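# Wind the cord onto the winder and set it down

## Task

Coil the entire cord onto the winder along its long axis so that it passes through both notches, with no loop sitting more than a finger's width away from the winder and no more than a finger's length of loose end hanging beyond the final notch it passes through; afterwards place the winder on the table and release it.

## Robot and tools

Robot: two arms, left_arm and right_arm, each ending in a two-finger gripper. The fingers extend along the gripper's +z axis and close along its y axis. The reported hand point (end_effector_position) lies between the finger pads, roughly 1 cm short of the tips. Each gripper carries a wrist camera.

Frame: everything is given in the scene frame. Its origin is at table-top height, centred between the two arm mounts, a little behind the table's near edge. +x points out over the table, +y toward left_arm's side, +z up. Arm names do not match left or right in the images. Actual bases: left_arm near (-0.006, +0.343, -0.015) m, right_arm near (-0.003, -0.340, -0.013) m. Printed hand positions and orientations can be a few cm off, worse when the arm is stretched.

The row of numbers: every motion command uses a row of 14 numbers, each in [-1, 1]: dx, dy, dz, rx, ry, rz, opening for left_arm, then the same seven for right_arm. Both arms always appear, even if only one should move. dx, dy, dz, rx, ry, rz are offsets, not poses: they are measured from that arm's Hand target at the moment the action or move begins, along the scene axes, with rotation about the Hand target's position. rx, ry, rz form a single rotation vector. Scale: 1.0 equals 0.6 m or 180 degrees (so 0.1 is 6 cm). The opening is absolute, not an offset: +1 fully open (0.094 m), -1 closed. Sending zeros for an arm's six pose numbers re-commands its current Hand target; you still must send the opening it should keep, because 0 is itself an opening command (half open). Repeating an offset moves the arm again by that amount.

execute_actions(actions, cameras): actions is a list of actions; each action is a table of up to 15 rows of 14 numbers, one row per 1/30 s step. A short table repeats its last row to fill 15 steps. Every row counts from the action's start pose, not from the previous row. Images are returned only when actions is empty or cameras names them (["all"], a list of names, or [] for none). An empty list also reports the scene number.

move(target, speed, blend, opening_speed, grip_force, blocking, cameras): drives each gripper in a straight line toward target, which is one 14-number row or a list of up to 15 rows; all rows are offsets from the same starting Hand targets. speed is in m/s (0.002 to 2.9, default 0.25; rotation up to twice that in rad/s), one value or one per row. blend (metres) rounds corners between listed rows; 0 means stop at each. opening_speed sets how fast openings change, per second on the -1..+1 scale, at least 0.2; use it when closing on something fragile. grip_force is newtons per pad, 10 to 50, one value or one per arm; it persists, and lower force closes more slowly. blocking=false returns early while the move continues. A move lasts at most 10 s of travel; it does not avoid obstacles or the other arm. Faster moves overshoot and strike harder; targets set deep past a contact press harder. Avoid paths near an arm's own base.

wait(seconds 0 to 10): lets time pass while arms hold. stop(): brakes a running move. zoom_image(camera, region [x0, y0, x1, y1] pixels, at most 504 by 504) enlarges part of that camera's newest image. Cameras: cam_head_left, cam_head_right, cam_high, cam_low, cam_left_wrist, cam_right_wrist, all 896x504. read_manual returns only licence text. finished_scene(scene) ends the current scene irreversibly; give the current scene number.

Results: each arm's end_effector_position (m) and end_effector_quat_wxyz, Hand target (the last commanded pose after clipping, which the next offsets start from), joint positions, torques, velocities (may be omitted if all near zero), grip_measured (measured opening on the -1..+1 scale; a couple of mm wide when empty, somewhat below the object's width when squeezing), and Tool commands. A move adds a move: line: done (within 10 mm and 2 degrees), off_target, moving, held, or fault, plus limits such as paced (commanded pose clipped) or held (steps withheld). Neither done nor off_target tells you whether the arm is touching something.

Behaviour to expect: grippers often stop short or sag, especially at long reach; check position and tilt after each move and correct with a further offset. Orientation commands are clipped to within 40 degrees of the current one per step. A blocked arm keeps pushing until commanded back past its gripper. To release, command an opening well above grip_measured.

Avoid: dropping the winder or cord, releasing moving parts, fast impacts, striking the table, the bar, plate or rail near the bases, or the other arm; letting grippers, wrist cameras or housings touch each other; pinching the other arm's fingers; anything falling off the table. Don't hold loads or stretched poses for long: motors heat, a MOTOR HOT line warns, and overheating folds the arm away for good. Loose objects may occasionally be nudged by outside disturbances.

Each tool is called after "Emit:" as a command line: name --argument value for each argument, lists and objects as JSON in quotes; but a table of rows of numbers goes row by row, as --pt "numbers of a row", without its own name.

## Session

Emit:
execute_actions --actions '[]'

Scene clock: 0.00 s.
left_arm: end_effector_position=(+0.3892, +0.3387, +0.0689) grip_measured=+1.000 end_effector_quat_wxyz=(+0.560, -0.005, +0.827, +0.046) | right_arm: end_effector_position=(+0.3822, -0.3153, +0.0565) grip_measured=+1.000 end_effector_quat_wxyz=(+0.564, -0.047, +0.822, +0.061)
Joint positions: left_arm=[-0.079 1.537 0.379 0.783 -0.119 -0.01 0.094] | right_arm=[-0.015 1.581 0.312 0.919 -0.159 -0.011 0.094]
Joint velocities: within noise
Joint torques (N m): no reading
Heat: left arm: 37 °C; right arm: 37 °C.
Hand target: left_arm +0.3938, +0.3394, +0.0801; +0.575, -0.008, +0.817, +0.046 | right_arm +0.3861, -0.3152, +0.0661; +0.576, -0.048, +0.814, +0.060
Tool commands: left_gripper/opening=+1.0 right_gripper/opening=+1.0
camera_calibration:
cam_left_wrist: T_world_to_cam=[[0.0317448, -0.996244, -0.0805586, 0.331213], [-0.726179, 0.0323923, -0.686742, 0.357938], [0.686773, 0.0803004, -0.722423, -0.154355], [0, 0, 0, 1]] pos_world=[0.35542, 0.330769, 0.160984]
cam_right_wrist: T_world_to_cam=[[0.14739, -0.988624, -0.0299789, -0.367085], [-0.726363, -0.0876187, -0.681703, 0.326129], [0.671322, 0.122252, -0.731014, -0.0874191], [0, 0, 0, 1]] pos_world=[0.349679, -0.323647, 0.147414]

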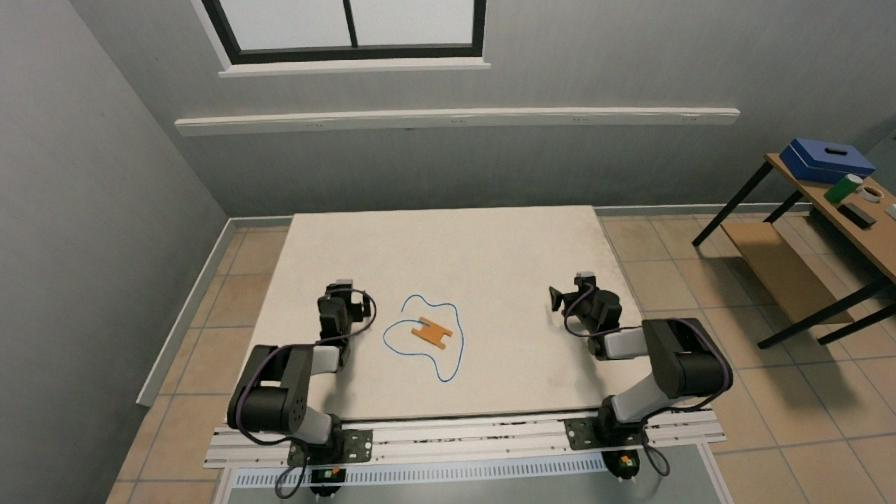

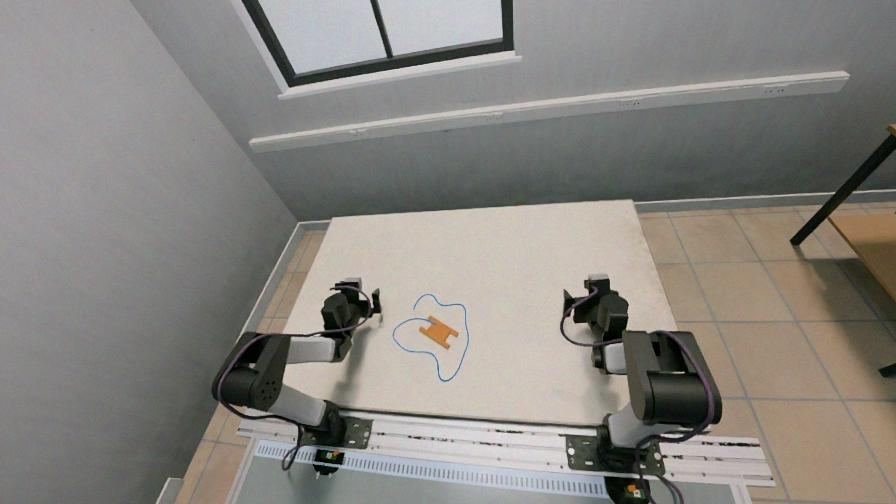

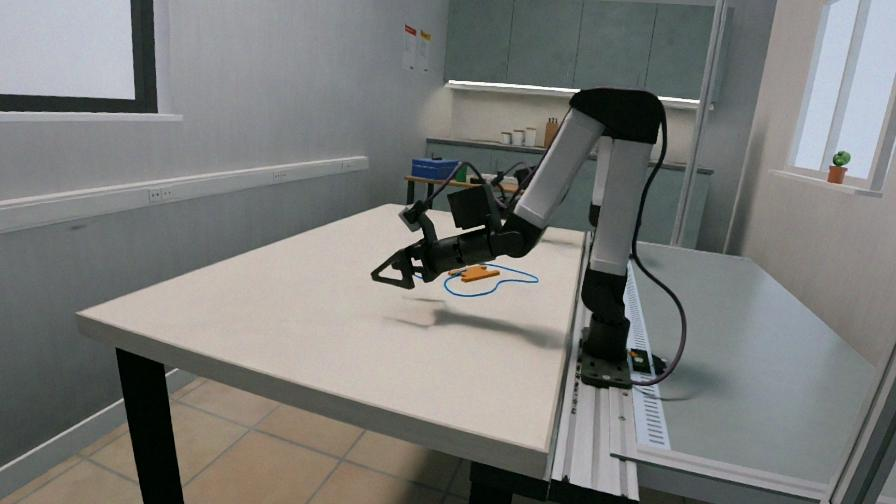

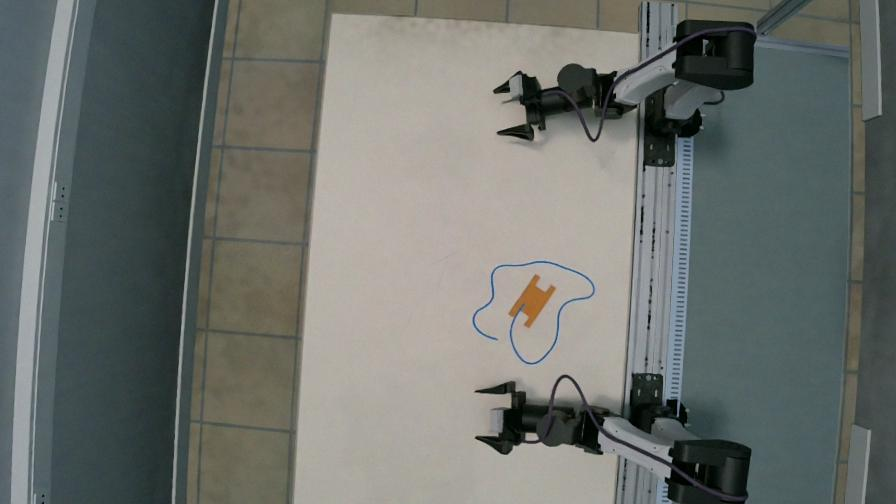

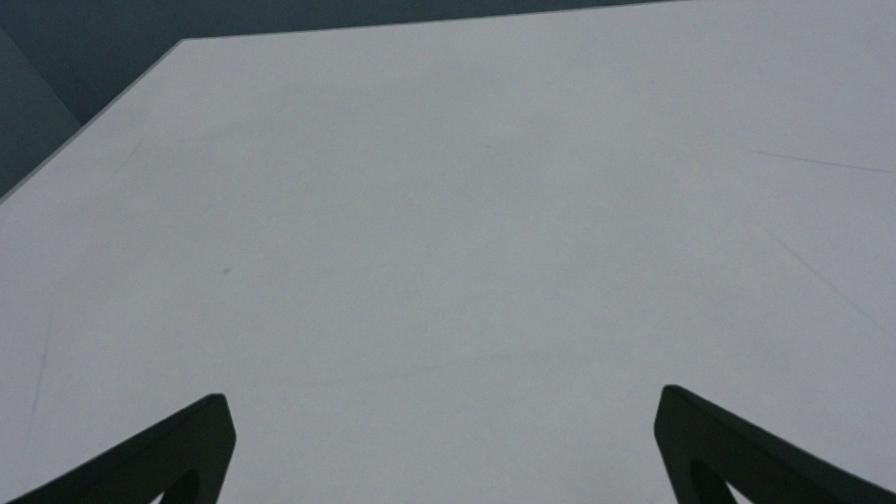

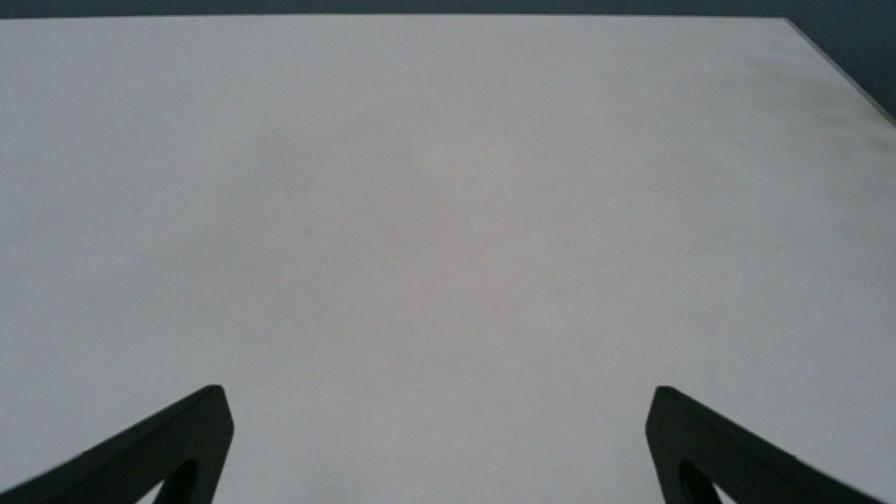

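Emit:
zoom_image --camera "cam_low" --region '[465, 250, 605, 375]'

Emit:
zoom_image --camera "cam_low" --region '[500, 265, 565, 340]'

Scaled by 3.600 from the camera's 896x504 image, which has a finer 1280x720 frame.

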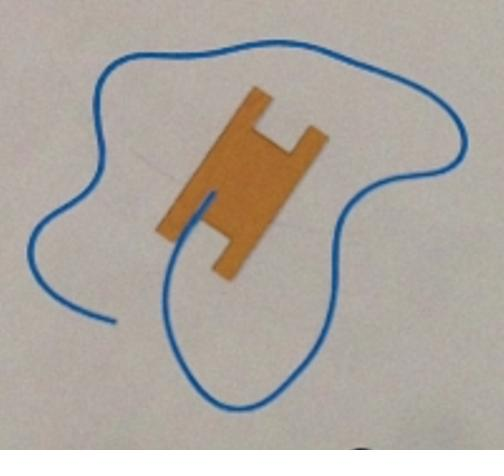

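Scaled by 6.720 from the camera's 896x504 image, which has a finer 1280x720 frame.

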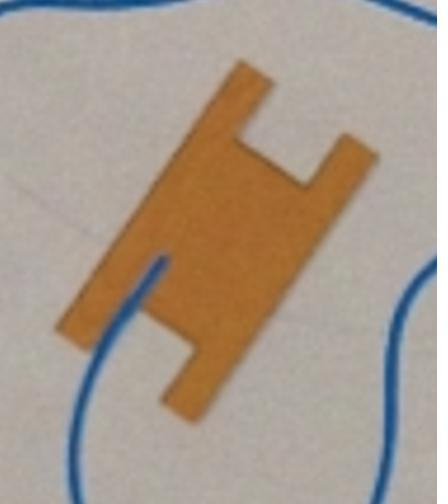

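Emit:
move --target '[-0.209, -0.486, 0.0665, -0.1846, 0.2622, 0.2933, 0.6, -0.1435, 0.242, 0.1065, 0.0786, -0.0870, 0.4459, -0.1]' --speed 0.3 --cameras '["cam_left_wrist", "cam_low"]'

Scene clock: 116.30 s.
left_arm: end_effector_position=(+0.2690, +0.0481, +0.1185) grip_measured=+0.602 end_effector_quat_wxyz=(+0.118, -0.482, +0.867, +0.049) | right_arm: end_effector_position=(+0.2994, -0.1715, +0.1274) grip_measured=-0.097 end_effector_quat_wxyz=(+0.503, -0.483, +0.521, +0.492)
Joint positions: left_arm=[-0.939 2.114 2.07 -1.557 -0.234 -1.937 0.075] | right_arm=[-0.026 1.777 0.58 0.952 -1.538 -0.238 0.042]
Joint torques (N m): left_arm=[0.14 -6.84 7.3 -0.09 -0.25 -0.17] | right_arm=[-0.13 -6.04 5.37 1.22 -0.37 -0.19]
Heat: left arm: 40 °C; right arm: 40 °C.
Hand target: left_arm +0.2683, +0.0478, +0.1198; +0.113, -0.490, +0.862, +0.064 | right_arm +0.3000, -0.1701, +0.1299; +0.500, -0.500, +0.500, +0.500
Off the commanded pose: left_arm 0.002 m, 2 deg | right_arm 0.003 m, 3 deg.
joint sent to its limit (left arm) — joint 4 (wrist pitch), lower limit. The joint targets still meet the commanded pose.
joint sent to its limit (right arm) — joint 5 (wrist yaw), lower limit. The joint targets still meet the commanded pose.
move: off_target (right_arm)
camera_calibration:
cam_left_wrist: T_world_to_cam=[[0.833086, -0.551322, 0.0448661, -0.202303], [-0.550012, -0.81702, 0.173104, 0.205661], [-0.0587794, -0.168887, -0.983881, 0.230886], [0, 0, 0, 1]] pos_world=[0.295223, 0.0954885, 0.20064]
Images, in order (width x height): cam_low 896x504, cam_left_wrist 896x504.

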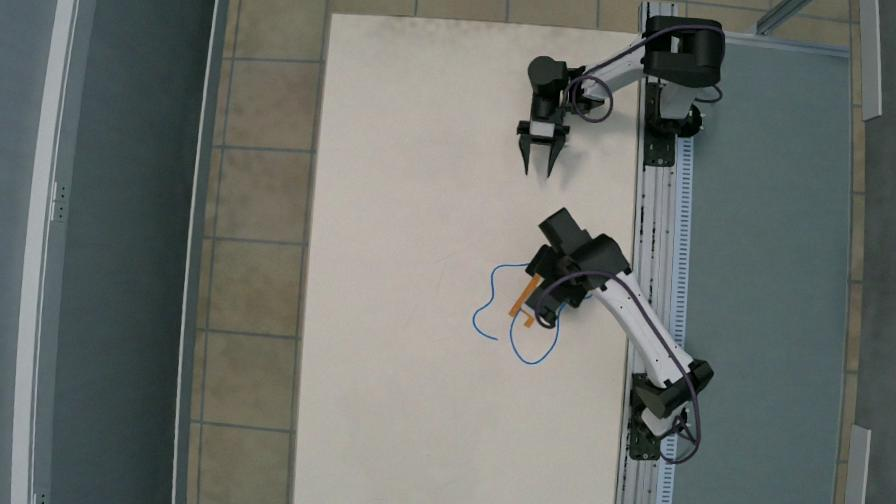

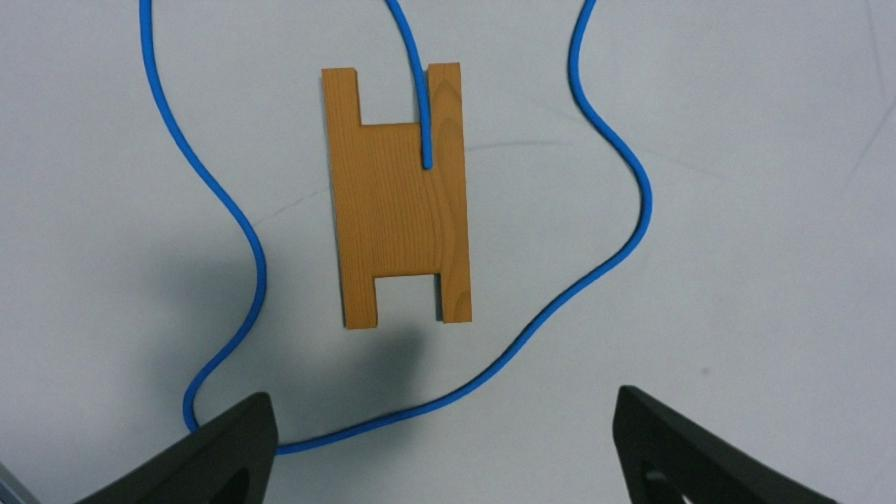

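Emit:
move --target '[-0.0235, 0.0058, -0.115, 0, 0, 0, 0.6, 0, 0, 0, 0, 0, 0, -0.1]' --speed 0.15 --cameras '["cam_left_wrist"]'

Scene clock: 142.97 s.
left_arm: end_effector_position=(+0.2542, +0.0542, +0.0460) grip_measured=+0.602 end_effector_quat_wxyz=(+0.112, -0.483, +0.865, +0.078) | right_arm: end_effector_position=(+0.2993, -0.1715, +0.1274) grip_measured=-0.097 end_effector_quat_wxyz=(+0.503, -0.483, +0.521, +0.492)
Joint positions: left_arm=[-0.96 2.114 1.777 -1.329 -0.228 -1.968 0.075] | right_arm=[-0.026 1.777 0.58 0.952 -1.538 -0.238 0.042]
Joint torques (N m): left_arm=[-0.23 -9.33 4.57 0.18 -0.26 -0.19] | right_arm=[-0.21 -5.98 5.55 1.24 -0.39 -0.22]
Heat: left arm: 43 °C; right arm: 40 °C.
Hand target: left_arm +0.2543, +0.0514, +0.0508; +0.113, -0.490, +0.862, +0.064 | right_arm +0.3000, -0.1701, +0.1299; +0.500, -0.500, +0.500, +0.500
Off the commanded pose: left_arm 0.006 m, 2 deg | right_arm 0.003 m, 3 deg.
joint sent to its limit (right arm) — joint 5 (wrist yaw), lower limit. The joint targets still meet the commanded pose.
move: off_target (right_arm)
camera_calibration:
cam_left_wrist: T_world_to_cam=[[0.839436, -0.543347, -0.0109728, -0.182766], [-0.535149, -0.829951, 0.157468, 0.212686], [-0.0946665, -0.126312, -0.987463, 0.166702], [0, 0, 0, 1]] pos_world=[0.28302, 0.0982705, 0.129116]
Images, in order (width x height): cam_left_wrist 896x504.

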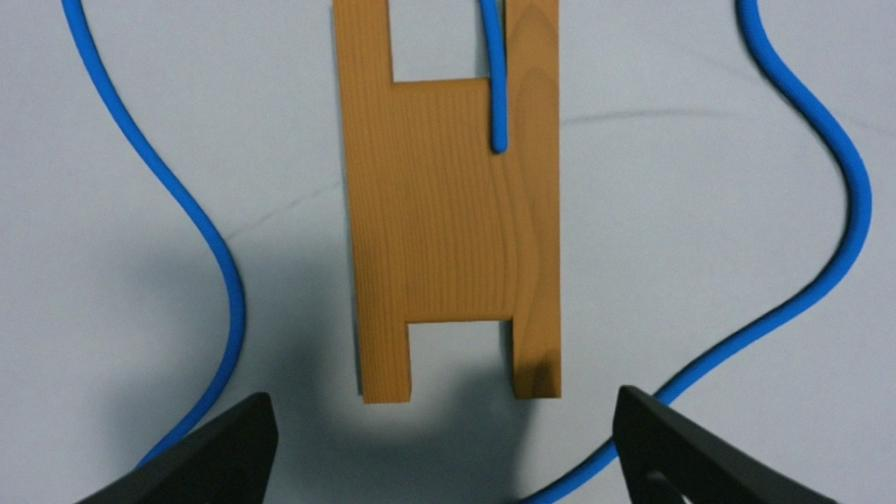

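Emit:
move --pt "0.0033 -0.0045 -0.0522 0 0 0 0.6 0 0 0 0 0 0 -0.1" --pt "0.0033 -0.0045 -0.0522 0 0 0 0.09 0 0 0 0 0 0 -0.1" --speed 0.08 --opening_speed 0.5 --cameras '["cam_left_wrist"]'

Scene clock: 160.53 s.
left_arm: end_effector_position=(+0.2575, +0.0502, +0.0271) grip_measured=+0.092 end_effector_quat_wxyz=(+0.114, -0.486, +0.865, +0.061) | right_arm: end_effector_position=(+0.2993, -0.1715, +0.1274) grip_measured=-0.097 end_effector_quat_wxyz=(+0.503, -0.483, +0.521, +0.492)
Joint positions: left_arm=[-0.96 2.114 1.705 -1.224 -0.228 -1.97 0.051] | right_arm=[-0.026 1.777 0.58 0.952 -1.538 -0.238 0.042]
Joint torques (N m): left_arm=[-0.35 -6.67 4.67 0.25 -0.26 -0.17] | right_arm=[0.08 -5.87 5.55 1.18 -0.41 -0.2]
Heat: left arm: 42 °C; right arm: 40 °C.
Hand target: left_arm +0.2563, +0.0487, +0.0195; +0.113, -0.490, +0.862, +0.064 | right_arm +0.3000, -0.1701, +0.1299; +0.500, -0.500, +0.500, +0.500
Off the commanded pose: left_arm 0.008 m, 1 deg | right_arm 0.003 m, 3 deg.
joint sent to its limit (right arm) — joint 5 (wrist yaw), lower limit. The joint targets still meet the commanded pose.
move: off_target (right_arm)
camera_calibration:
cam_left_wrist: T_world_to_cam=[[0.840075, -0.542069, 0.0208596, -0.18895], [-0.537336, -0.826231, 0.169151, 0.214139], [-0.0744565, -0.153308, -0.985369, 0.143959], [0, 0, 0, 1]] pos_world=[0.284515, 0.0965744, 0.109572]
Images, in order (width x height): cam_left_wrist 896x504.

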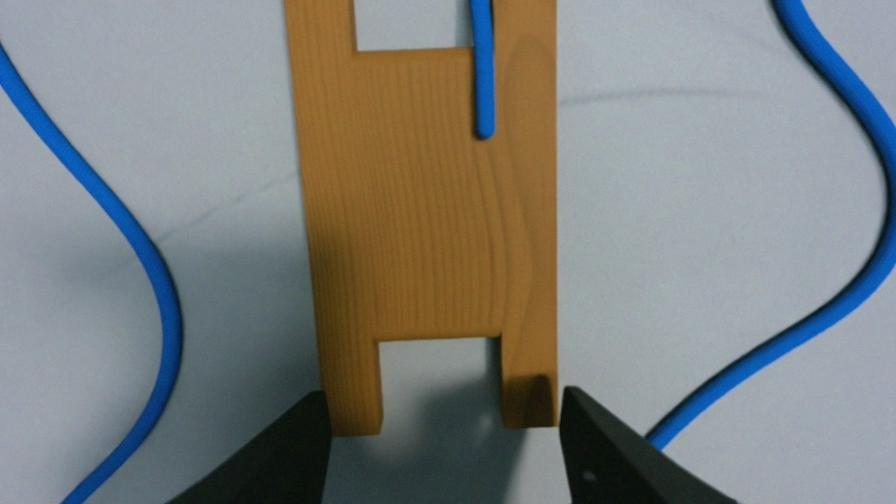

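Emit:
move --pt "0 0 0 0 0 0 0.6 0 0 0 0 0 0 -0.1" --pt "0 0 -0.0067 0 0 0 0.6 0 0 0 0 0 0 -0.1" --speed 0.06

Scene clock: 173.73 s.
left_arm: end_effector_position=(+0.2577, +0.0500, +0.0245) grip_measured=+0.598 end_effector_quat_wxyz=(+0.115, -0.486, +0.864, +0.059) | right_arm: end_effector_position=(+0.2993, -0.1715, +0.1274) grip_measured=-0.097 end_effector_quat_wxyz=(+0.503, -0.483, +0.521, +0.492)
Joint positions: left_arm=[-0.96 2.114 1.695 -1.21 -0.228 -1.97 0.075] | right_arm=[-0.026 1.777 0.58 0.952 -1.538 -0.238 0.042]
Joint torques (N m): left_arm=[-0.31 -6.45 4.64 0.25 -0.27 -0.17] | right_arm=[0.13 -6.28 5.39 1.27 -0.43 -0.26]
Heat: left arm: 42 °C; right arm: 40 °C.
Hand target: left_arm +0.2563, +0.0487, +0.0155; +0.113, -0.490, +0.862, +0.064 | right_arm +0.3000, -0.1701, +0.1299; +0.500, -0.500, +0.500, +0.500
Off the commanded pose: left_arm 0.009 m, 1 deg | right_arm 0.003 m, 3 deg.
joint sent to its limit (right arm) — joint 5 (wrist yaw), lower limit. The joint targets still meet the commanded pose.
move: off_target (right_arm)

Emit:
move --target '[-0.001, 0, -0.0125, 0, 0, 0, 0.6, 0, 0, 0, 0, 0, 0, -0.1]' --speed 0.06 --cameras '["cam_left_wrist", "cam_high"]'

Emit:
zoom_image --camera "cam_high" --region '[440, 230, 540, 300]'

Scene clock: 180.83 s.
left_arm: end_effector_position=(+0.2574, +0.0506, +0.0151) grip_measured=+0.598 end_effector_quat_wxyz=(+0.114, -0.486, +0.864, +0.062) | right_arm: end_effector_position=(+0.2993, -0.1715, +0.1274) grip_measured=-0.097 end_effector_quat_wxyz=(+0.503, -0.483, +0.521, +0.492)
Joint positions: left_arm=[-0.96 2.126 1.674 -1.184 -0.228 -1.971 0.075] | right_arm=[-0.026 1.777 0.58 0.952 -1.538 -0.238 0.042]
Joint torques (N m): left_arm=[-0.53 -6.87 4.62 0.26 -0.25 -0.17] | right_arm=[-0.05 -5.98 5.53 1.21 -0.39 -0.27]
Heat: left arm: 42 °C; right arm: 40 °C.
Hand target: left_arm +0.2556, +0.0487, +0.0080; +0.113, -0.490, +0.862, +0.064 | right_arm +0.3000, -0.1701, +0.1299; +0.500, -0.500, +0.500, +0.500
Off the commanded pose: left_arm 0.008 m, 1 deg | right_arm 0.003 m, 3 deg.
joint sent to its limit (right arm) — joint 5 (wrist yaw), lower limit. The joint targets still meet the commanded pose.
move: off_target (right_arm)
camera_calibration:
cam_left_wrist: T_world_to_cam=[[0.840905, -0.540846, 0.0190953, -0.188721], [-0.535925, -0.827309, 0.16836, 0.216177], [-0.0752591, -0.151808, -0.985541, 0.13238], [0, 0, 0, 1]] pos_world=[0.284514, 0.0968727, 0.0976745]
Images, in order (width x height): cam_high 896x504, cam_left_wrist 896x504.

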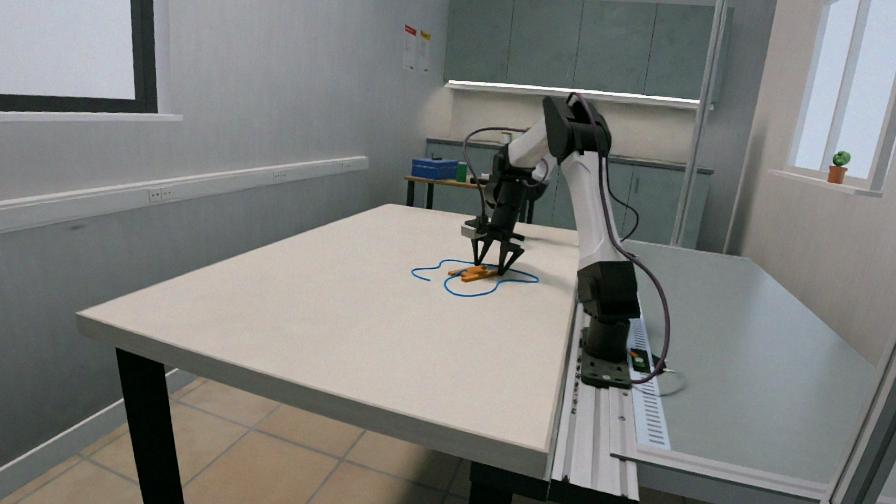

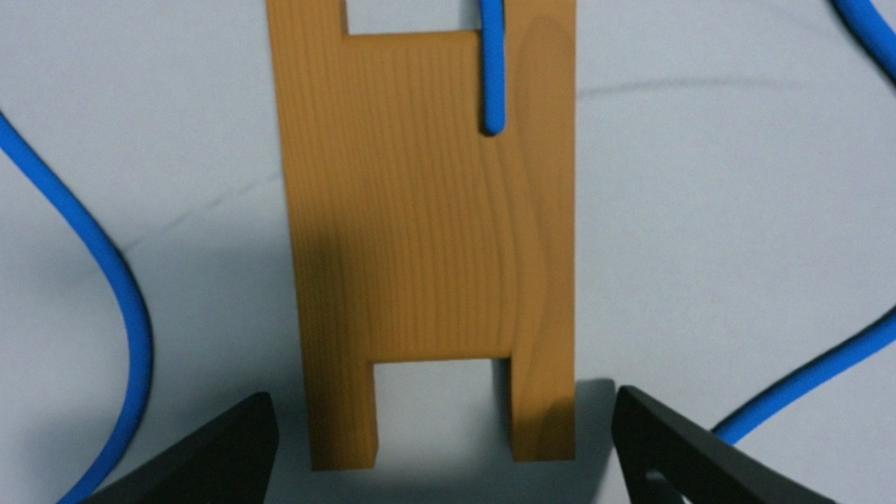

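Scaled by 5.040 from the camera's 896x504 image, which has a finer 1280x720 frame.

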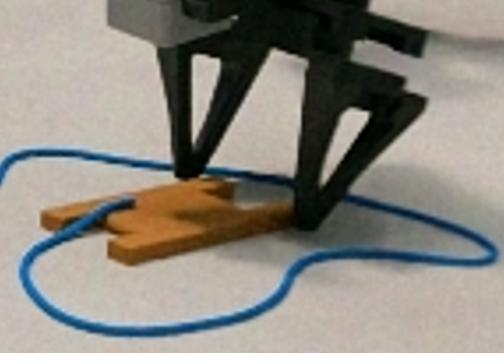

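Emit:
move --pt "0 0 0 0 0 0 0.6 0 0 0 0 0 0 -0.1" --pt "0 0 0.0 0 0 0 0.09 0 0 0 0 0 0 -0.1" --pt "0 0 0.08 0 0 0 0.09 0 0 0 0 0 0 -0.1" --speed 0.1 --opening_speed 0.5 --cameras '["cam_left_wrist"]'

Scene clock: 208.13 s.
left_arm: end_effector_position=(+0.2559, +0.0510, +0.0415) grip_measured=+0.161 end_effector_quat_wxyz=(+0.112, -0.484, +0.864, +0.075) | right_arm: end_effector_position=(+0.2993, -0.1715, +0.1274) grip_measured=-0.097 end_effector_quat_wxyz=(+0.503, -0.483, +0.521, +0.492)
Joint positions: left_arm=[-0.961 2.126 1.778 -1.313 -0.227 -1.972 0.055] | right_arm=[-0.026 1.777 0.58 0.952 -1.538 -0.238 0.042]
Joint torques (N m): left_arm=[-0.21 -9.59 7.17 -0.26 -0.26 -0.15] | right_arm=[0.13 -6.13 5.7 1.2 -0.42 -0.21]
Heat: left arm: 43 °C; right arm: 40 °C.
Hand target: left_arm +0.2557, +0.0486, +0.0560; +0.113, -0.490, +0.862, +0.064 | right_arm +0.3000, -0.1701, +0.1299; +0.500, -0.500, +0.500, +0.500
Off the commanded pose: left_arm 0.015 m, 1 deg | right_arm 0.003 m, 3 deg.
joint sent to its limit (right arm) — joint 5 (wrist yaw), lower limit. The joint targets still meet the commanded pose.
move: off_target (left_arm, right_arm)
camera_calibration:
cam_left_wrist: T_world_to_cam=[[0.841054, -0.540929, -0.00491878, -0.186817], [-0.533266, -0.830598, 0.160418, 0.211023], [-0.0908605, -0.132297, -0.987037, 0.16137], [0, 0, 0, 1]] pos_world=[0.284317, 0.0955688, 0.124507]
Images, in order (width x height): cam_left_wrist 896x504.

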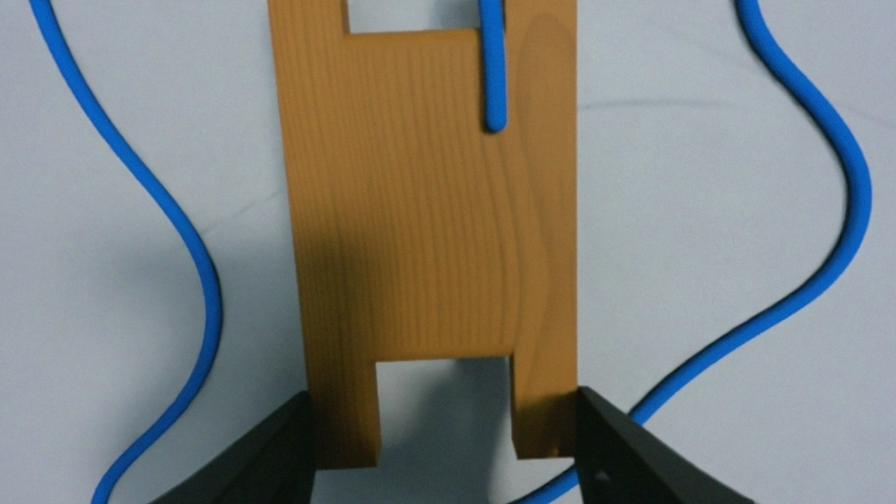

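Emit:
move --target '[-0.007, -0.051, 0.1367, 0, 0, -0.3294, 0.09, 0, 0.1333, -0.0173, 0, 0, 0, -0.1]' --speed 0.25 --cameras '["cam_left_wrist", "cam_right_wrist", "cam_high"]'

Scene clock: 224.33 s.
left_arm: end_effector_position=(+0.2517, +0.0203, +0.1094) grip_measured=+0.161 end_effector_quat_wxyz=(+0.114, -0.003, +0.993, +0.028) | right_arm: end_effector_position=(+0.2958, -0.0930, +0.1172) grip_measured=-0.097 end_effector_quat_wxyz=(+0.493, -0.497, +0.507, +0.503)
Joint positions: left_arm=[-1.004 1.991 1.85 -1.315 -0.208 -0.977 0.055] | right_arm=[0.234 1.922 0.608 1.28 -1.328 -0.033 0.042]
Joint torques (N m): left_arm=[0.03 -11.43 7.82 0.39 -0.22 0.12] | right_arm=[-0.05 -6.63 4.98 1.57 0.03 0.01]
Heat: left arm: 46 °C; right arm: 40 °C.
Hand target: left_arm +0.2514, +0.0181, +0.1381; +0.130, +0.000, +0.992, +0.000 | right_arm +0.3000, -0.0900, +0.1197; +0.500, -0.500, +0.500, +0.500
Off the commanded pose: left_arm 0.029 m, 4 deg | right_arm 0.006 m, 1 deg.
move: off_target (left_arm)
camera_calibration:
cam_left_wrist: T_world_to_cam=[[-0.0133277, -0.999192, -0.0379244, 0.0283865], [-0.979688, 0.00545924, 0.200454, 0.263364], [-0.200085, 0.0398257, -0.978969, 0.247053], [0, 0, 0, 1]] pos_world=[0.307824, 0.0170867, 0.190142]
cam_right_wrist: T_world_to_cam=[[0.999989, -0.00416232, -0.00202848, -0.296633], [-0.00367443, -0.446779, -0.894637, 0.101944], [0.00281748, 0.894635, -0.446789, 0.224074], [0, 0, 0, 1]] pos_world=[0.296373, -0.156153, 0.190715]
Images, in order (width x height): cam_high 896x504, cam_left_wrist 896x504, cam_right_wrist 896x504.

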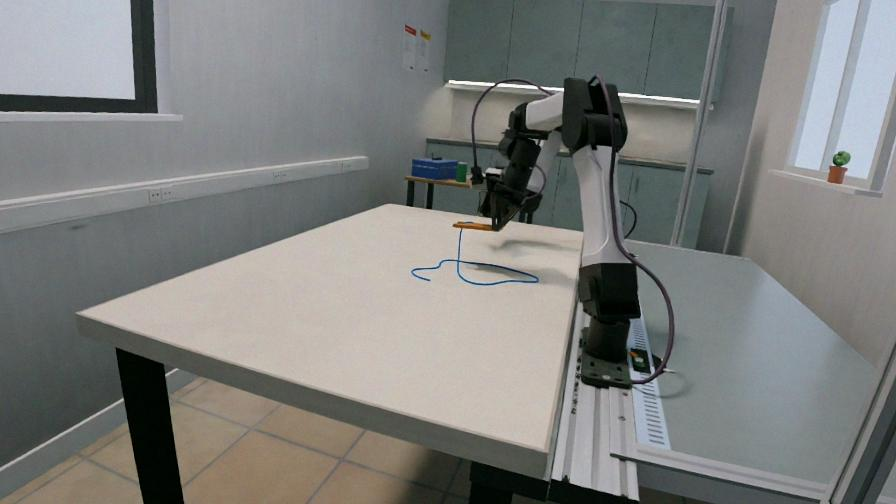

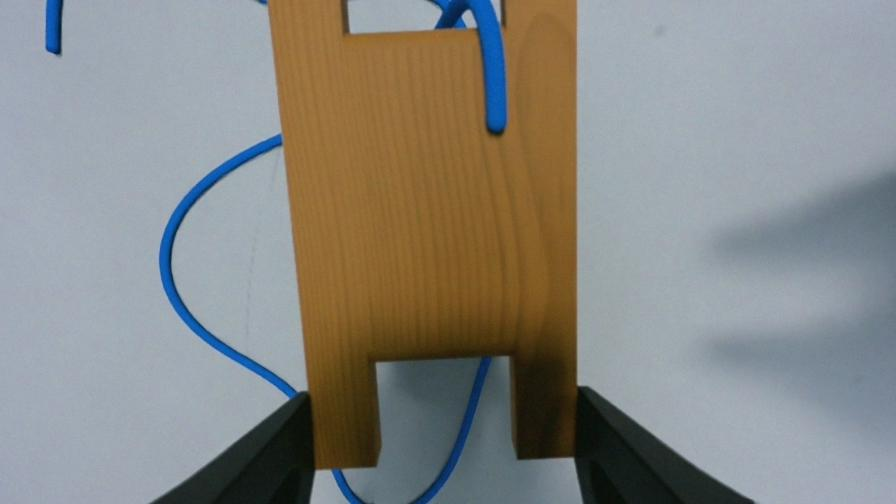

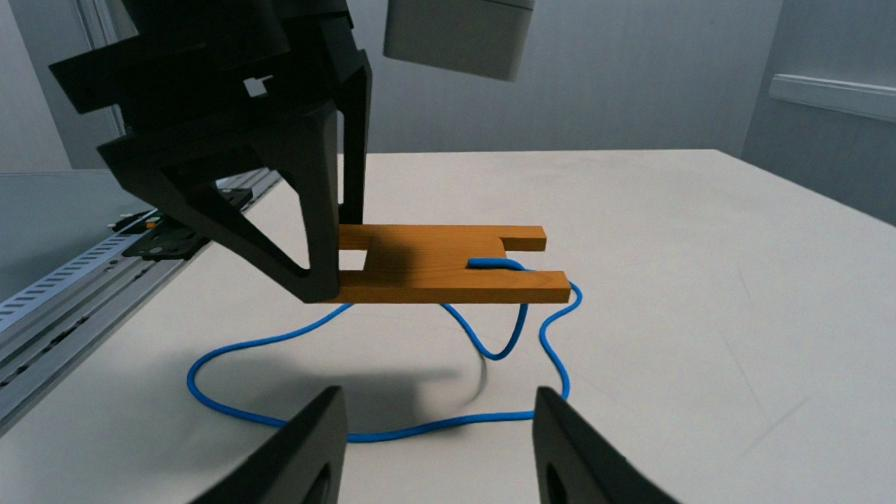

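Emit:
move --target '[0, 0, 0, 0, 0, 0, 0.09, -0.0108, 0.0717, -0.0253, 0, 0, 0, -0.1]' --speed 0.15 --cameras '["cam_right_wrist"]'

Scene clock: 256.77 s.
left_arm: end_effector_position=(+0.2517, +0.0203, +0.1094) grip_measured=+0.161 end_effector_quat_wxyz=(+0.114, -0.002, +0.993, +0.028) | right_arm: end_effector_position=(+0.2893, -0.0500, +0.1017) grip_measured=-0.097 end_effector_quat_wxyz=(+0.491, -0.499, +0.507, +0.502)
Joint positions: left_arm=[-1.004 1.991 1.85 -1.315 -0.208 -0.976 0.055] | right_arm=[0.373 2.005 0.636 1.335 -1.192 -0.031 0.042]
Joint torques (N m): left_arm=[0.03 -11.43 7.82 0.4 -0.21 0.11] | right_arm=[-0.25 -7.25 4.72 1.66 0.03 -0.02]
Heat: left arm: 52 °C; right arm: 41 °C.
Hand target: left_arm +0.2515, +0.0181, +0.1381; +0.130, +0.000, +0.991, +0.000 | right_arm +0.2936, -0.0471, +0.1043; +0.500, -0.500, +0.500, +0.500
Off the commanded pose: left_arm 0.029 m, 4 deg | right_arm 0.006 m, 1 deg.
move: off_target (left_arm)
camera_calibration:
cam_right_wrist: T_world_to_cam=[[0.999993, -0.00166999, -0.00326596, -0.28979], [-0.00366811, -0.450984, -0.892524, 0.106872], [0.0000176073, 0.89253, -0.450987, 0.179791], [0, 0, 0, 1]] pos_world=[0.290176, -0.112756, 0.175523]
Images, in order (width x height): cam_right_wrist 896x504.

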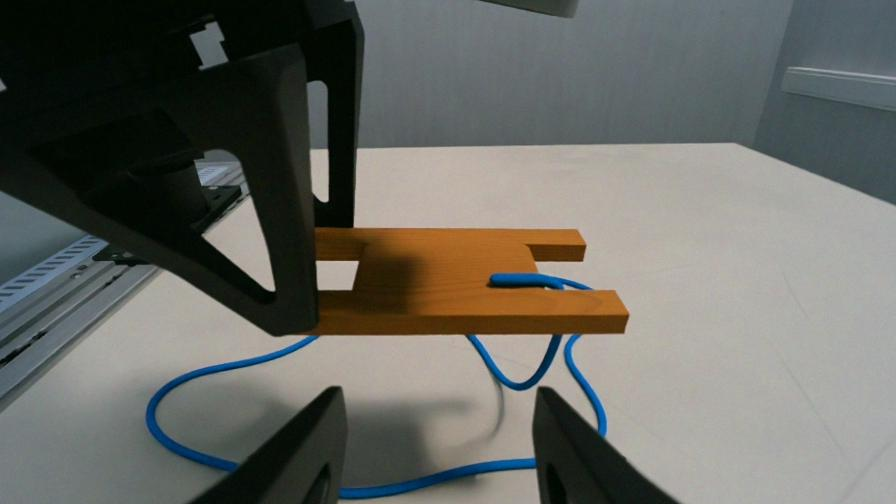

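Emit:
move --target '[0, 0, 0, 0, 0, 0, 0.09, 0, 0, 0, 0, -0.5, 0, -0.1]' --speed 0.4 --cameras '["cam_right_wrist", "cam_left_wrist"]'

Scene clock: 292.27 s.
left_arm: end_effector_position=(+0.2517, +0.0203, +0.1094) grip_measured=+0.161 end_effector_quat_wxyz=(+0.114, -0.002, +0.993, +0.028) | right_arm: end_effector_position=(+0.2898, -0.0499, +0.0987) grip_measured=-0.097 end_effector_quat_wxyz=(+0.705, -0.709, +0.010, +0.011)
Joint positions: left_arm=[-1.004 1.991 1.85 -1.315 -0.208 -0.976 0.055] | right_arm=[0.373 2.031 0.636 1.381 -1.19 -1.574 0.042]
Joint torques (N m): left_arm=[0.02 -11.41 7.84 0.4 -0.22 0.11] | right_arm=[-0.03 -9.44 4.66 1.28 0.03 -0.14]
Heat: left arm: 55 °C; right arm: 43 °C.
Hand target: left_arm +0.2515, +0.0181, +0.1381; +0.130, +0.000, +0.991, +0.000 | right_arm +0.2935, -0.0471, +0.1044; +0.707, -0.707, +0.000, +0.000
Off the commanded pose: left_arm 0.029 m, 4 deg | right_arm 0.007 m, 2 deg.
move: off_target (left_arm)
camera_calibration:
cam_left_wrist: T_world_to_cam=[[-0.0140729, -0.999176, -0.0380763, 0.0286444], [-0.979677, 0.00615821, 0.200487, 0.263343], [-0.200087, 0.0401239, -0.978956, 0.247047], [0, 0, 0, 1]] pos_world=[0.307825, 0.0170865, 0.190142]
cam_right_wrist: T_world_to_cam=[[0.0126066, 0.00107327, 0.99992, -0.102986], [0.898357, -0.439132, -0.0108548, -0.243521], [0.439085, 0.898422, -0.00650014, 0.00750124], [0, 0, 0, 1]] pos_world=[0.216773, -0.113567, 0.100383]
Images, in order (width x height): cam_left_wrist 896x504, cam_right_wrist 896x504.

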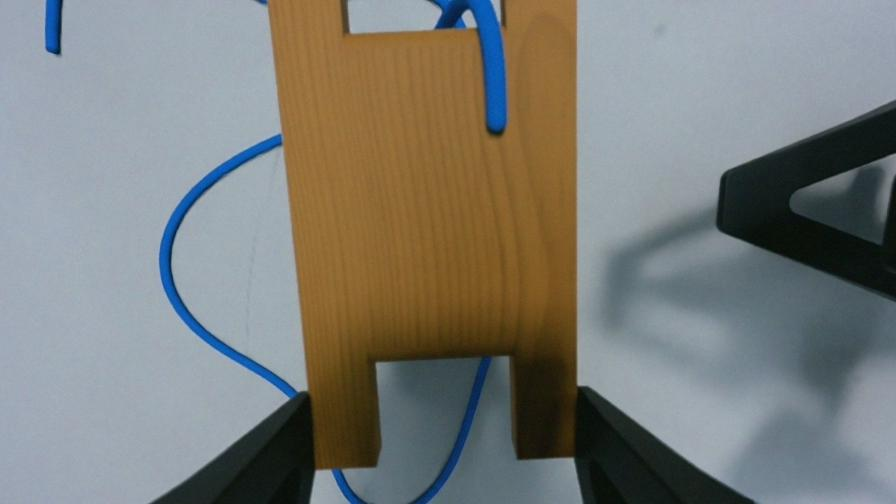

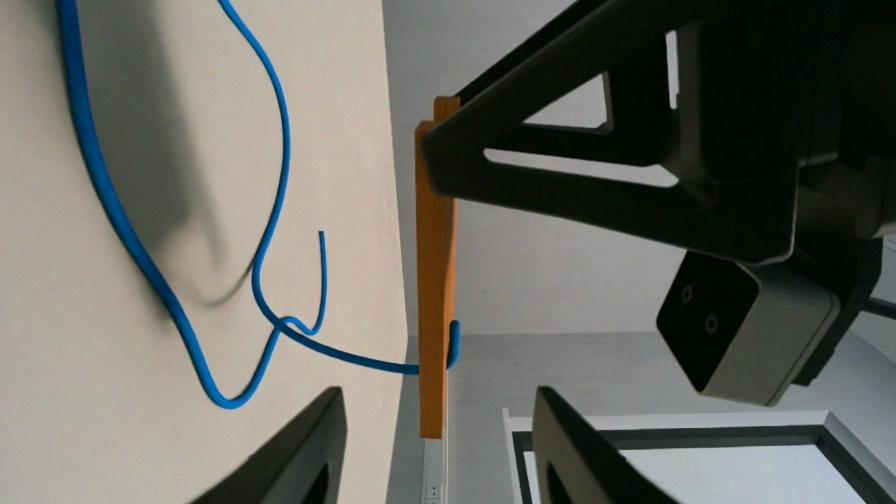

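Emit:
move --target '[0, 0, 0, 0, 0, 0, 0.09, 0.0055, 0.0583, -0.0015, 0, 0, 0, -0.5]' --speed 0.15 --cameras '["cam_right_wrist", "cam_left_wrist"]'

Scene clock: 326.07 s.
left_arm: end_effector_position=(+0.2517, +0.0203, +0.1094) grip_measured=+0.161 end_effector_quat_wxyz=(+0.114, -0.002, +0.993, +0.028) | right_arm: end_effector_position=(+0.2933, -0.0156, +0.1057) grip_measured=-0.497 end_effector_quat_wxyz=(+0.708, -0.706, +0.002, +0.004)
Joint positions: left_arm=[-1.004 1.991 1.85 -1.315 -0.208 -0.976 0.055] | right_arm=[0.465 2.049 0.713 1.342 -1.101 -1.577 0.024]
Joint torques (N m): left_arm=[0.01 -11.43 7.86 0.39 -0.21 0.11] | right_arm=[-0.17 -7.79 4.88 1.22 0.08 -0.1]
Heat: left arm: 57 °C; right arm: 46 °C.
Hand target: left_arm +0.2515, +0.0181, +0.1381; +0.130, +0.000, +0.991, +0.000 | right_arm +0.2969, -0.0121, +0.1035; +0.707, -0.707, +0.000, +0.000
Off the commanded pose: left_arm 0.029 m, 4 deg | right_arm 0.005 m, 0 deg.
move: off_target (left_arm)
camera_calibration:
cam_left_wrist: T_world_to_cam=[[-0.0140729, -0.999176, -0.0380763, 0.0286444], [-0.979677, 0.00615821, 0.200487, 0.263343], [-0.200087, 0.0401239, -0.978956, 0.247047], [0, 0, 0, 1]] pos_world=[0.307825, 0.0170865, 0.190142]
cam_right_wrist: T_world_to_cam=[[-0.00893348, -0.00693148, 0.999936, -0.103942], [0.89955, -0.43679, 0.00500883, -0.233552], [0.436727, 0.899537, 0.0101373, -0.0257703], [0, 0, 0, 1]] pos_world=[0.220418, -0.0795522, 0.105366]
Images, in order (width x height): cam_left_wrist 896x504, cam_right_wrist 896x504.

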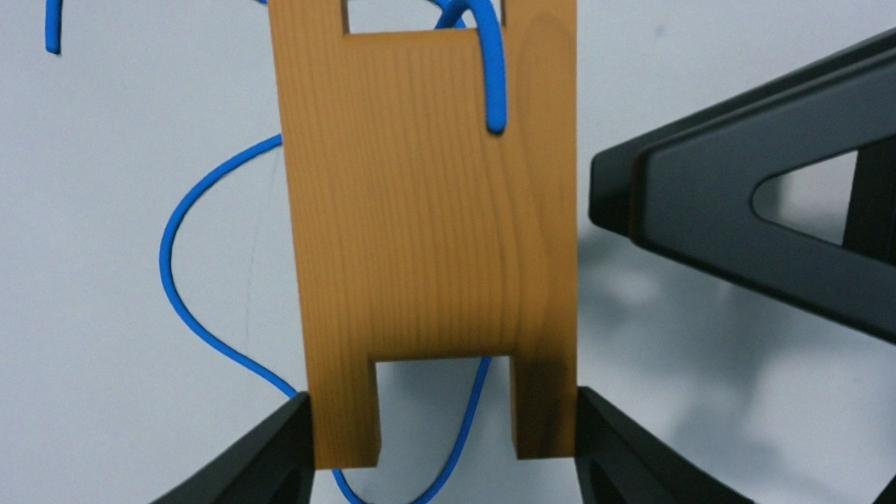

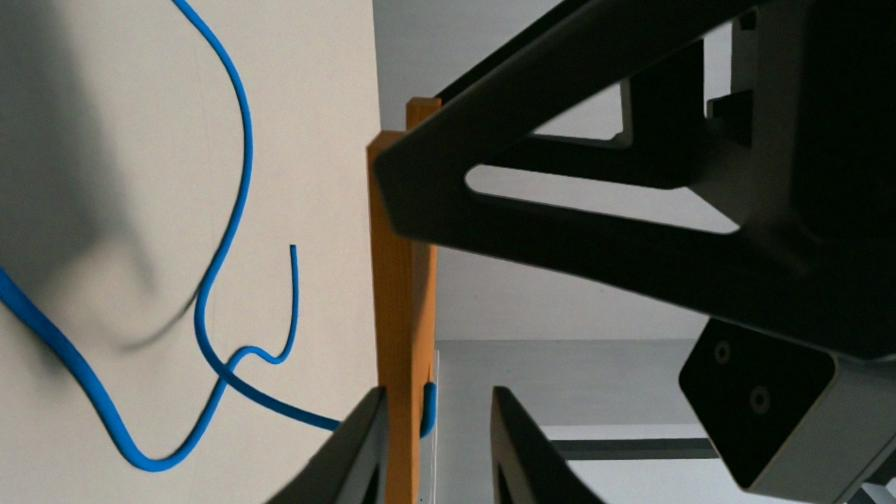

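Emit:
move --target '[0, 0, 0, 0, 0, 0, 0.09, 0, 0.0167, -0.0142, 0, 0, 0, -0.5]' --speed 0.15 --cameras '["cam_right_wrist", "cam_left_wrist"]'

Scene clock: 334.83 s.
left_arm: end_effector_position=(+0.2517, +0.0203, +0.1094) grip_measured=+0.161 end_effector_quat_wxyz=(+0.114, -0.002, +0.993, +0.028) | right_arm: end_effector_position=(+0.2942, -0.0062, +0.0940) grip_measured=-0.497 end_effector_quat_wxyz=(+0.704, -0.710, +0.009, +0.010)
Joint positions: left_arm=[-1.004 1.991 1.85 -1.315 -0.208 -0.976 0.055] | right_arm=[0.489 2.093 0.734 1.342 -1.075 -1.578 0.024]
Joint torques (N m): left_arm=[0.02 -11.43 7.84 0.39 -0.21 0.11] | right_arm=[0.23 -7.88 4.77 1.56 0.02 -0.15]
Heat: left arm: 58 °C; right arm: 46 °C.
Hand target: left_arm +0.2515, +0.0181, +0.1381; +0.130, +0.000, +0.991, +0.000 | right_arm +0.2969, -0.0021, +0.0950; +0.708, -0.707, +0.000, +0.000
Off the commanded pose: left_arm 0.029 m, 4 deg | right_arm 0.005 m, 2 deg.
move: off_target (left_arm)
camera_calibration:
cam_left_wrist: T_world_to_cam=[[-0.0140729, -0.999176, -0.0380763, 0.0286444], [-0.979677, 0.00615821, 0.200487, 0.263343], [-0.200087, 0.0401239, -0.978956, 0.247047], [0, 0, 0, 1]] pos_world=[0.307825, 0.0170865, 0.190142]
cam_right_wrist: T_world_to_cam=[[0.0100674, 0.00386698, 0.999942, -0.0977367], [0.898598, -0.438712, -0.00735049, -0.228834], [0.438658, 0.898619, -0.00789156, -0.0334315], [0, 0, 0, 1]] pos_world=[0.221279, -0.0699721, 0.0957852]
Images, in order (width x height): cam_left_wrist 896x504, cam_right_wrist 896x504.

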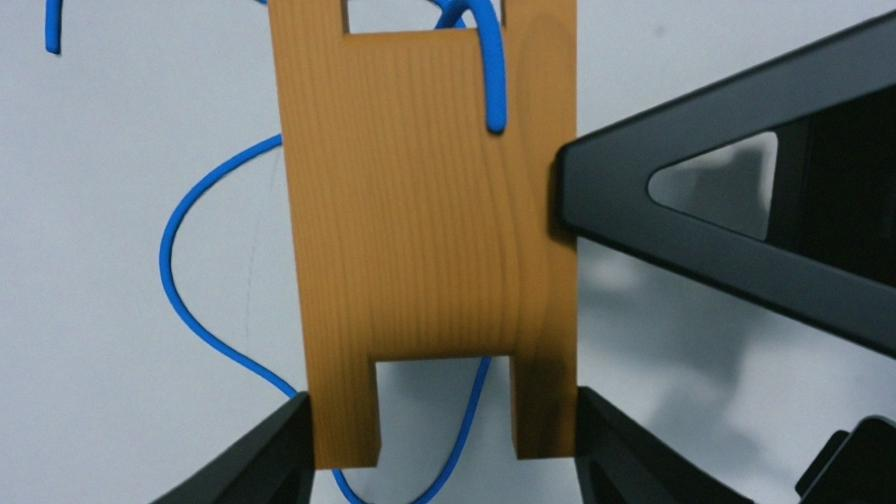

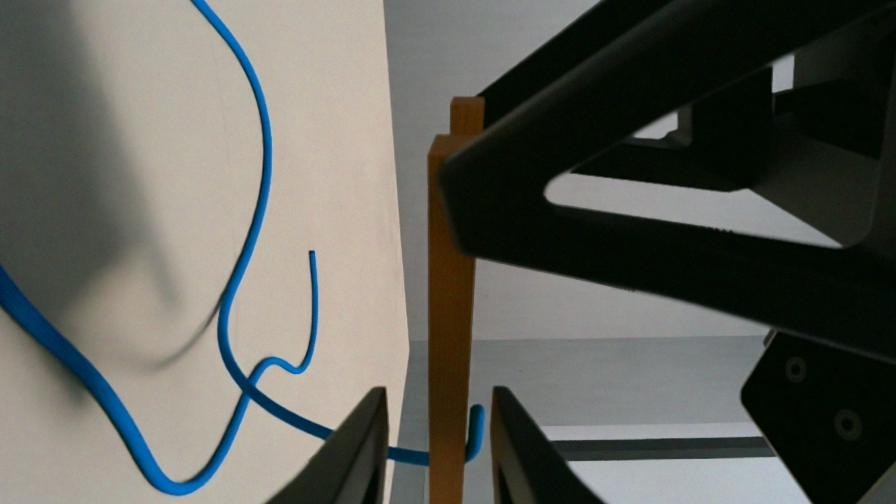

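Emit:
move --pt "0 0 0 0 0 0 0.09 0 0.0108 0.001 0 0 0 -0.5" --pt "0 0 0 0 0 0 0.09 0 0.0108 0.001 0 0 0 -0.7" --speed 0.1 --opening_speed 0.4 --cameras '["cam_right_wrist", "cam_left_wrist"]'

Scene clock: 345.10 s.
left_arm: end_effector_position=(+0.2517, +0.0203, +0.1094) grip_measured=+0.161 end_effector_quat_wxyz=(+0.114, -0.002, +0.993, +0.028) | right_arm: end_effector_position=(+0.2946, +0.0001, +0.0977) grip_measured=-0.697 end_effector_quat_wxyz=(+0.707, -0.708, +0.005, +0.005)
Joint positions: left_arm=[-1.004 1.991 1.85 -1.315 -0.208 -0.976 0.055] | right_arm=[0.505 2.093 0.748 1.342 -1.057 -1.579 0.014]
Joint torques (N m): left_arm=[0.03 -11.44 7.82 0.39 -0.2 0.11] | right_arm=[0.16 -7.66 4.96 1.43 0.1 -0.15]
Heat: left arm: 58 °C; right arm: 46 °C.
Hand target: left_arm +0.2515, +0.0181, +0.1381; +0.130, +0.000, +0.991, +0.000 | right_arm +0.2969, +0.0044, +0.0956; +0.708, -0.707, +0.000, +0.000
Off the commanded pose: left_arm 0.029 m, 4 deg | right_arm 0.005 m, 1 deg.
move: off_target (left_arm)
camera_calibration:
cam_left_wrist: T_world_to_cam=[[-0.0140729, -0.999176, -0.0380763, 0.0286444], [-0.979677, 0.00615821, 0.200487, 0.263343], [-0.200087, 0.0401239, -0.978956, 0.247047], [0, 0, 0, 1]] pos_world=[0.307825, 0.0170865, 0.190142]
cam_right_wrist: T_world_to_cam=[[-0.00283221, -0.00254202, 0.999993, -0.0976063], [0.897903, -0.440191, 0.00142408, -0.227095], [0.440184, 0.897901, 0.0035292, -0.0408219], [0, 0, 0, 1]] pos_world=[0.221602, -0.0635591, 0.098073]
Images, in order (width x height): cam_left_wrist 896x504, cam_right_wrist 896x504.

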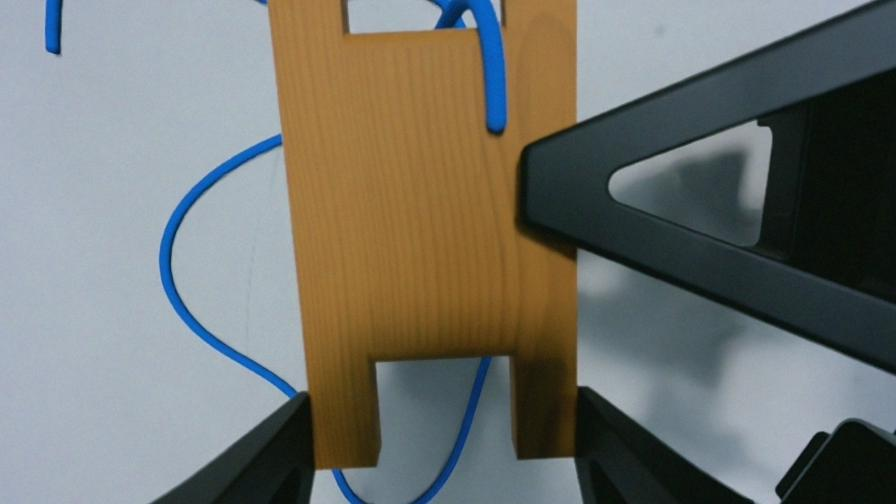

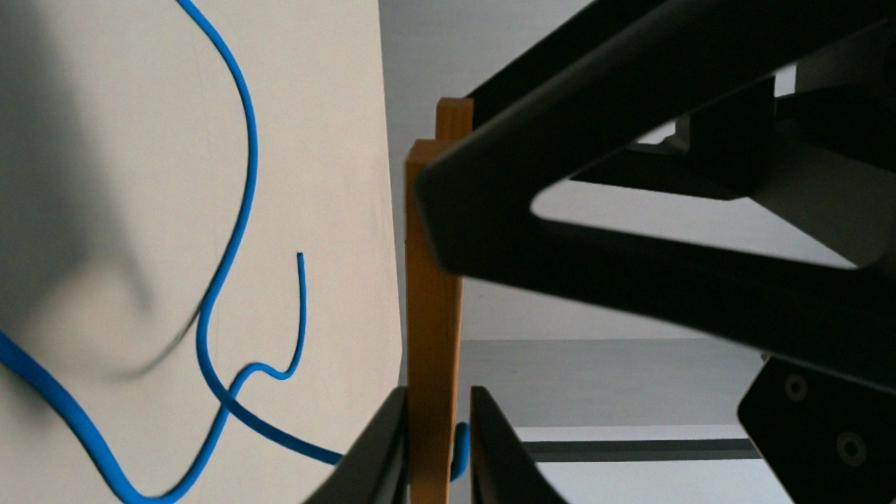

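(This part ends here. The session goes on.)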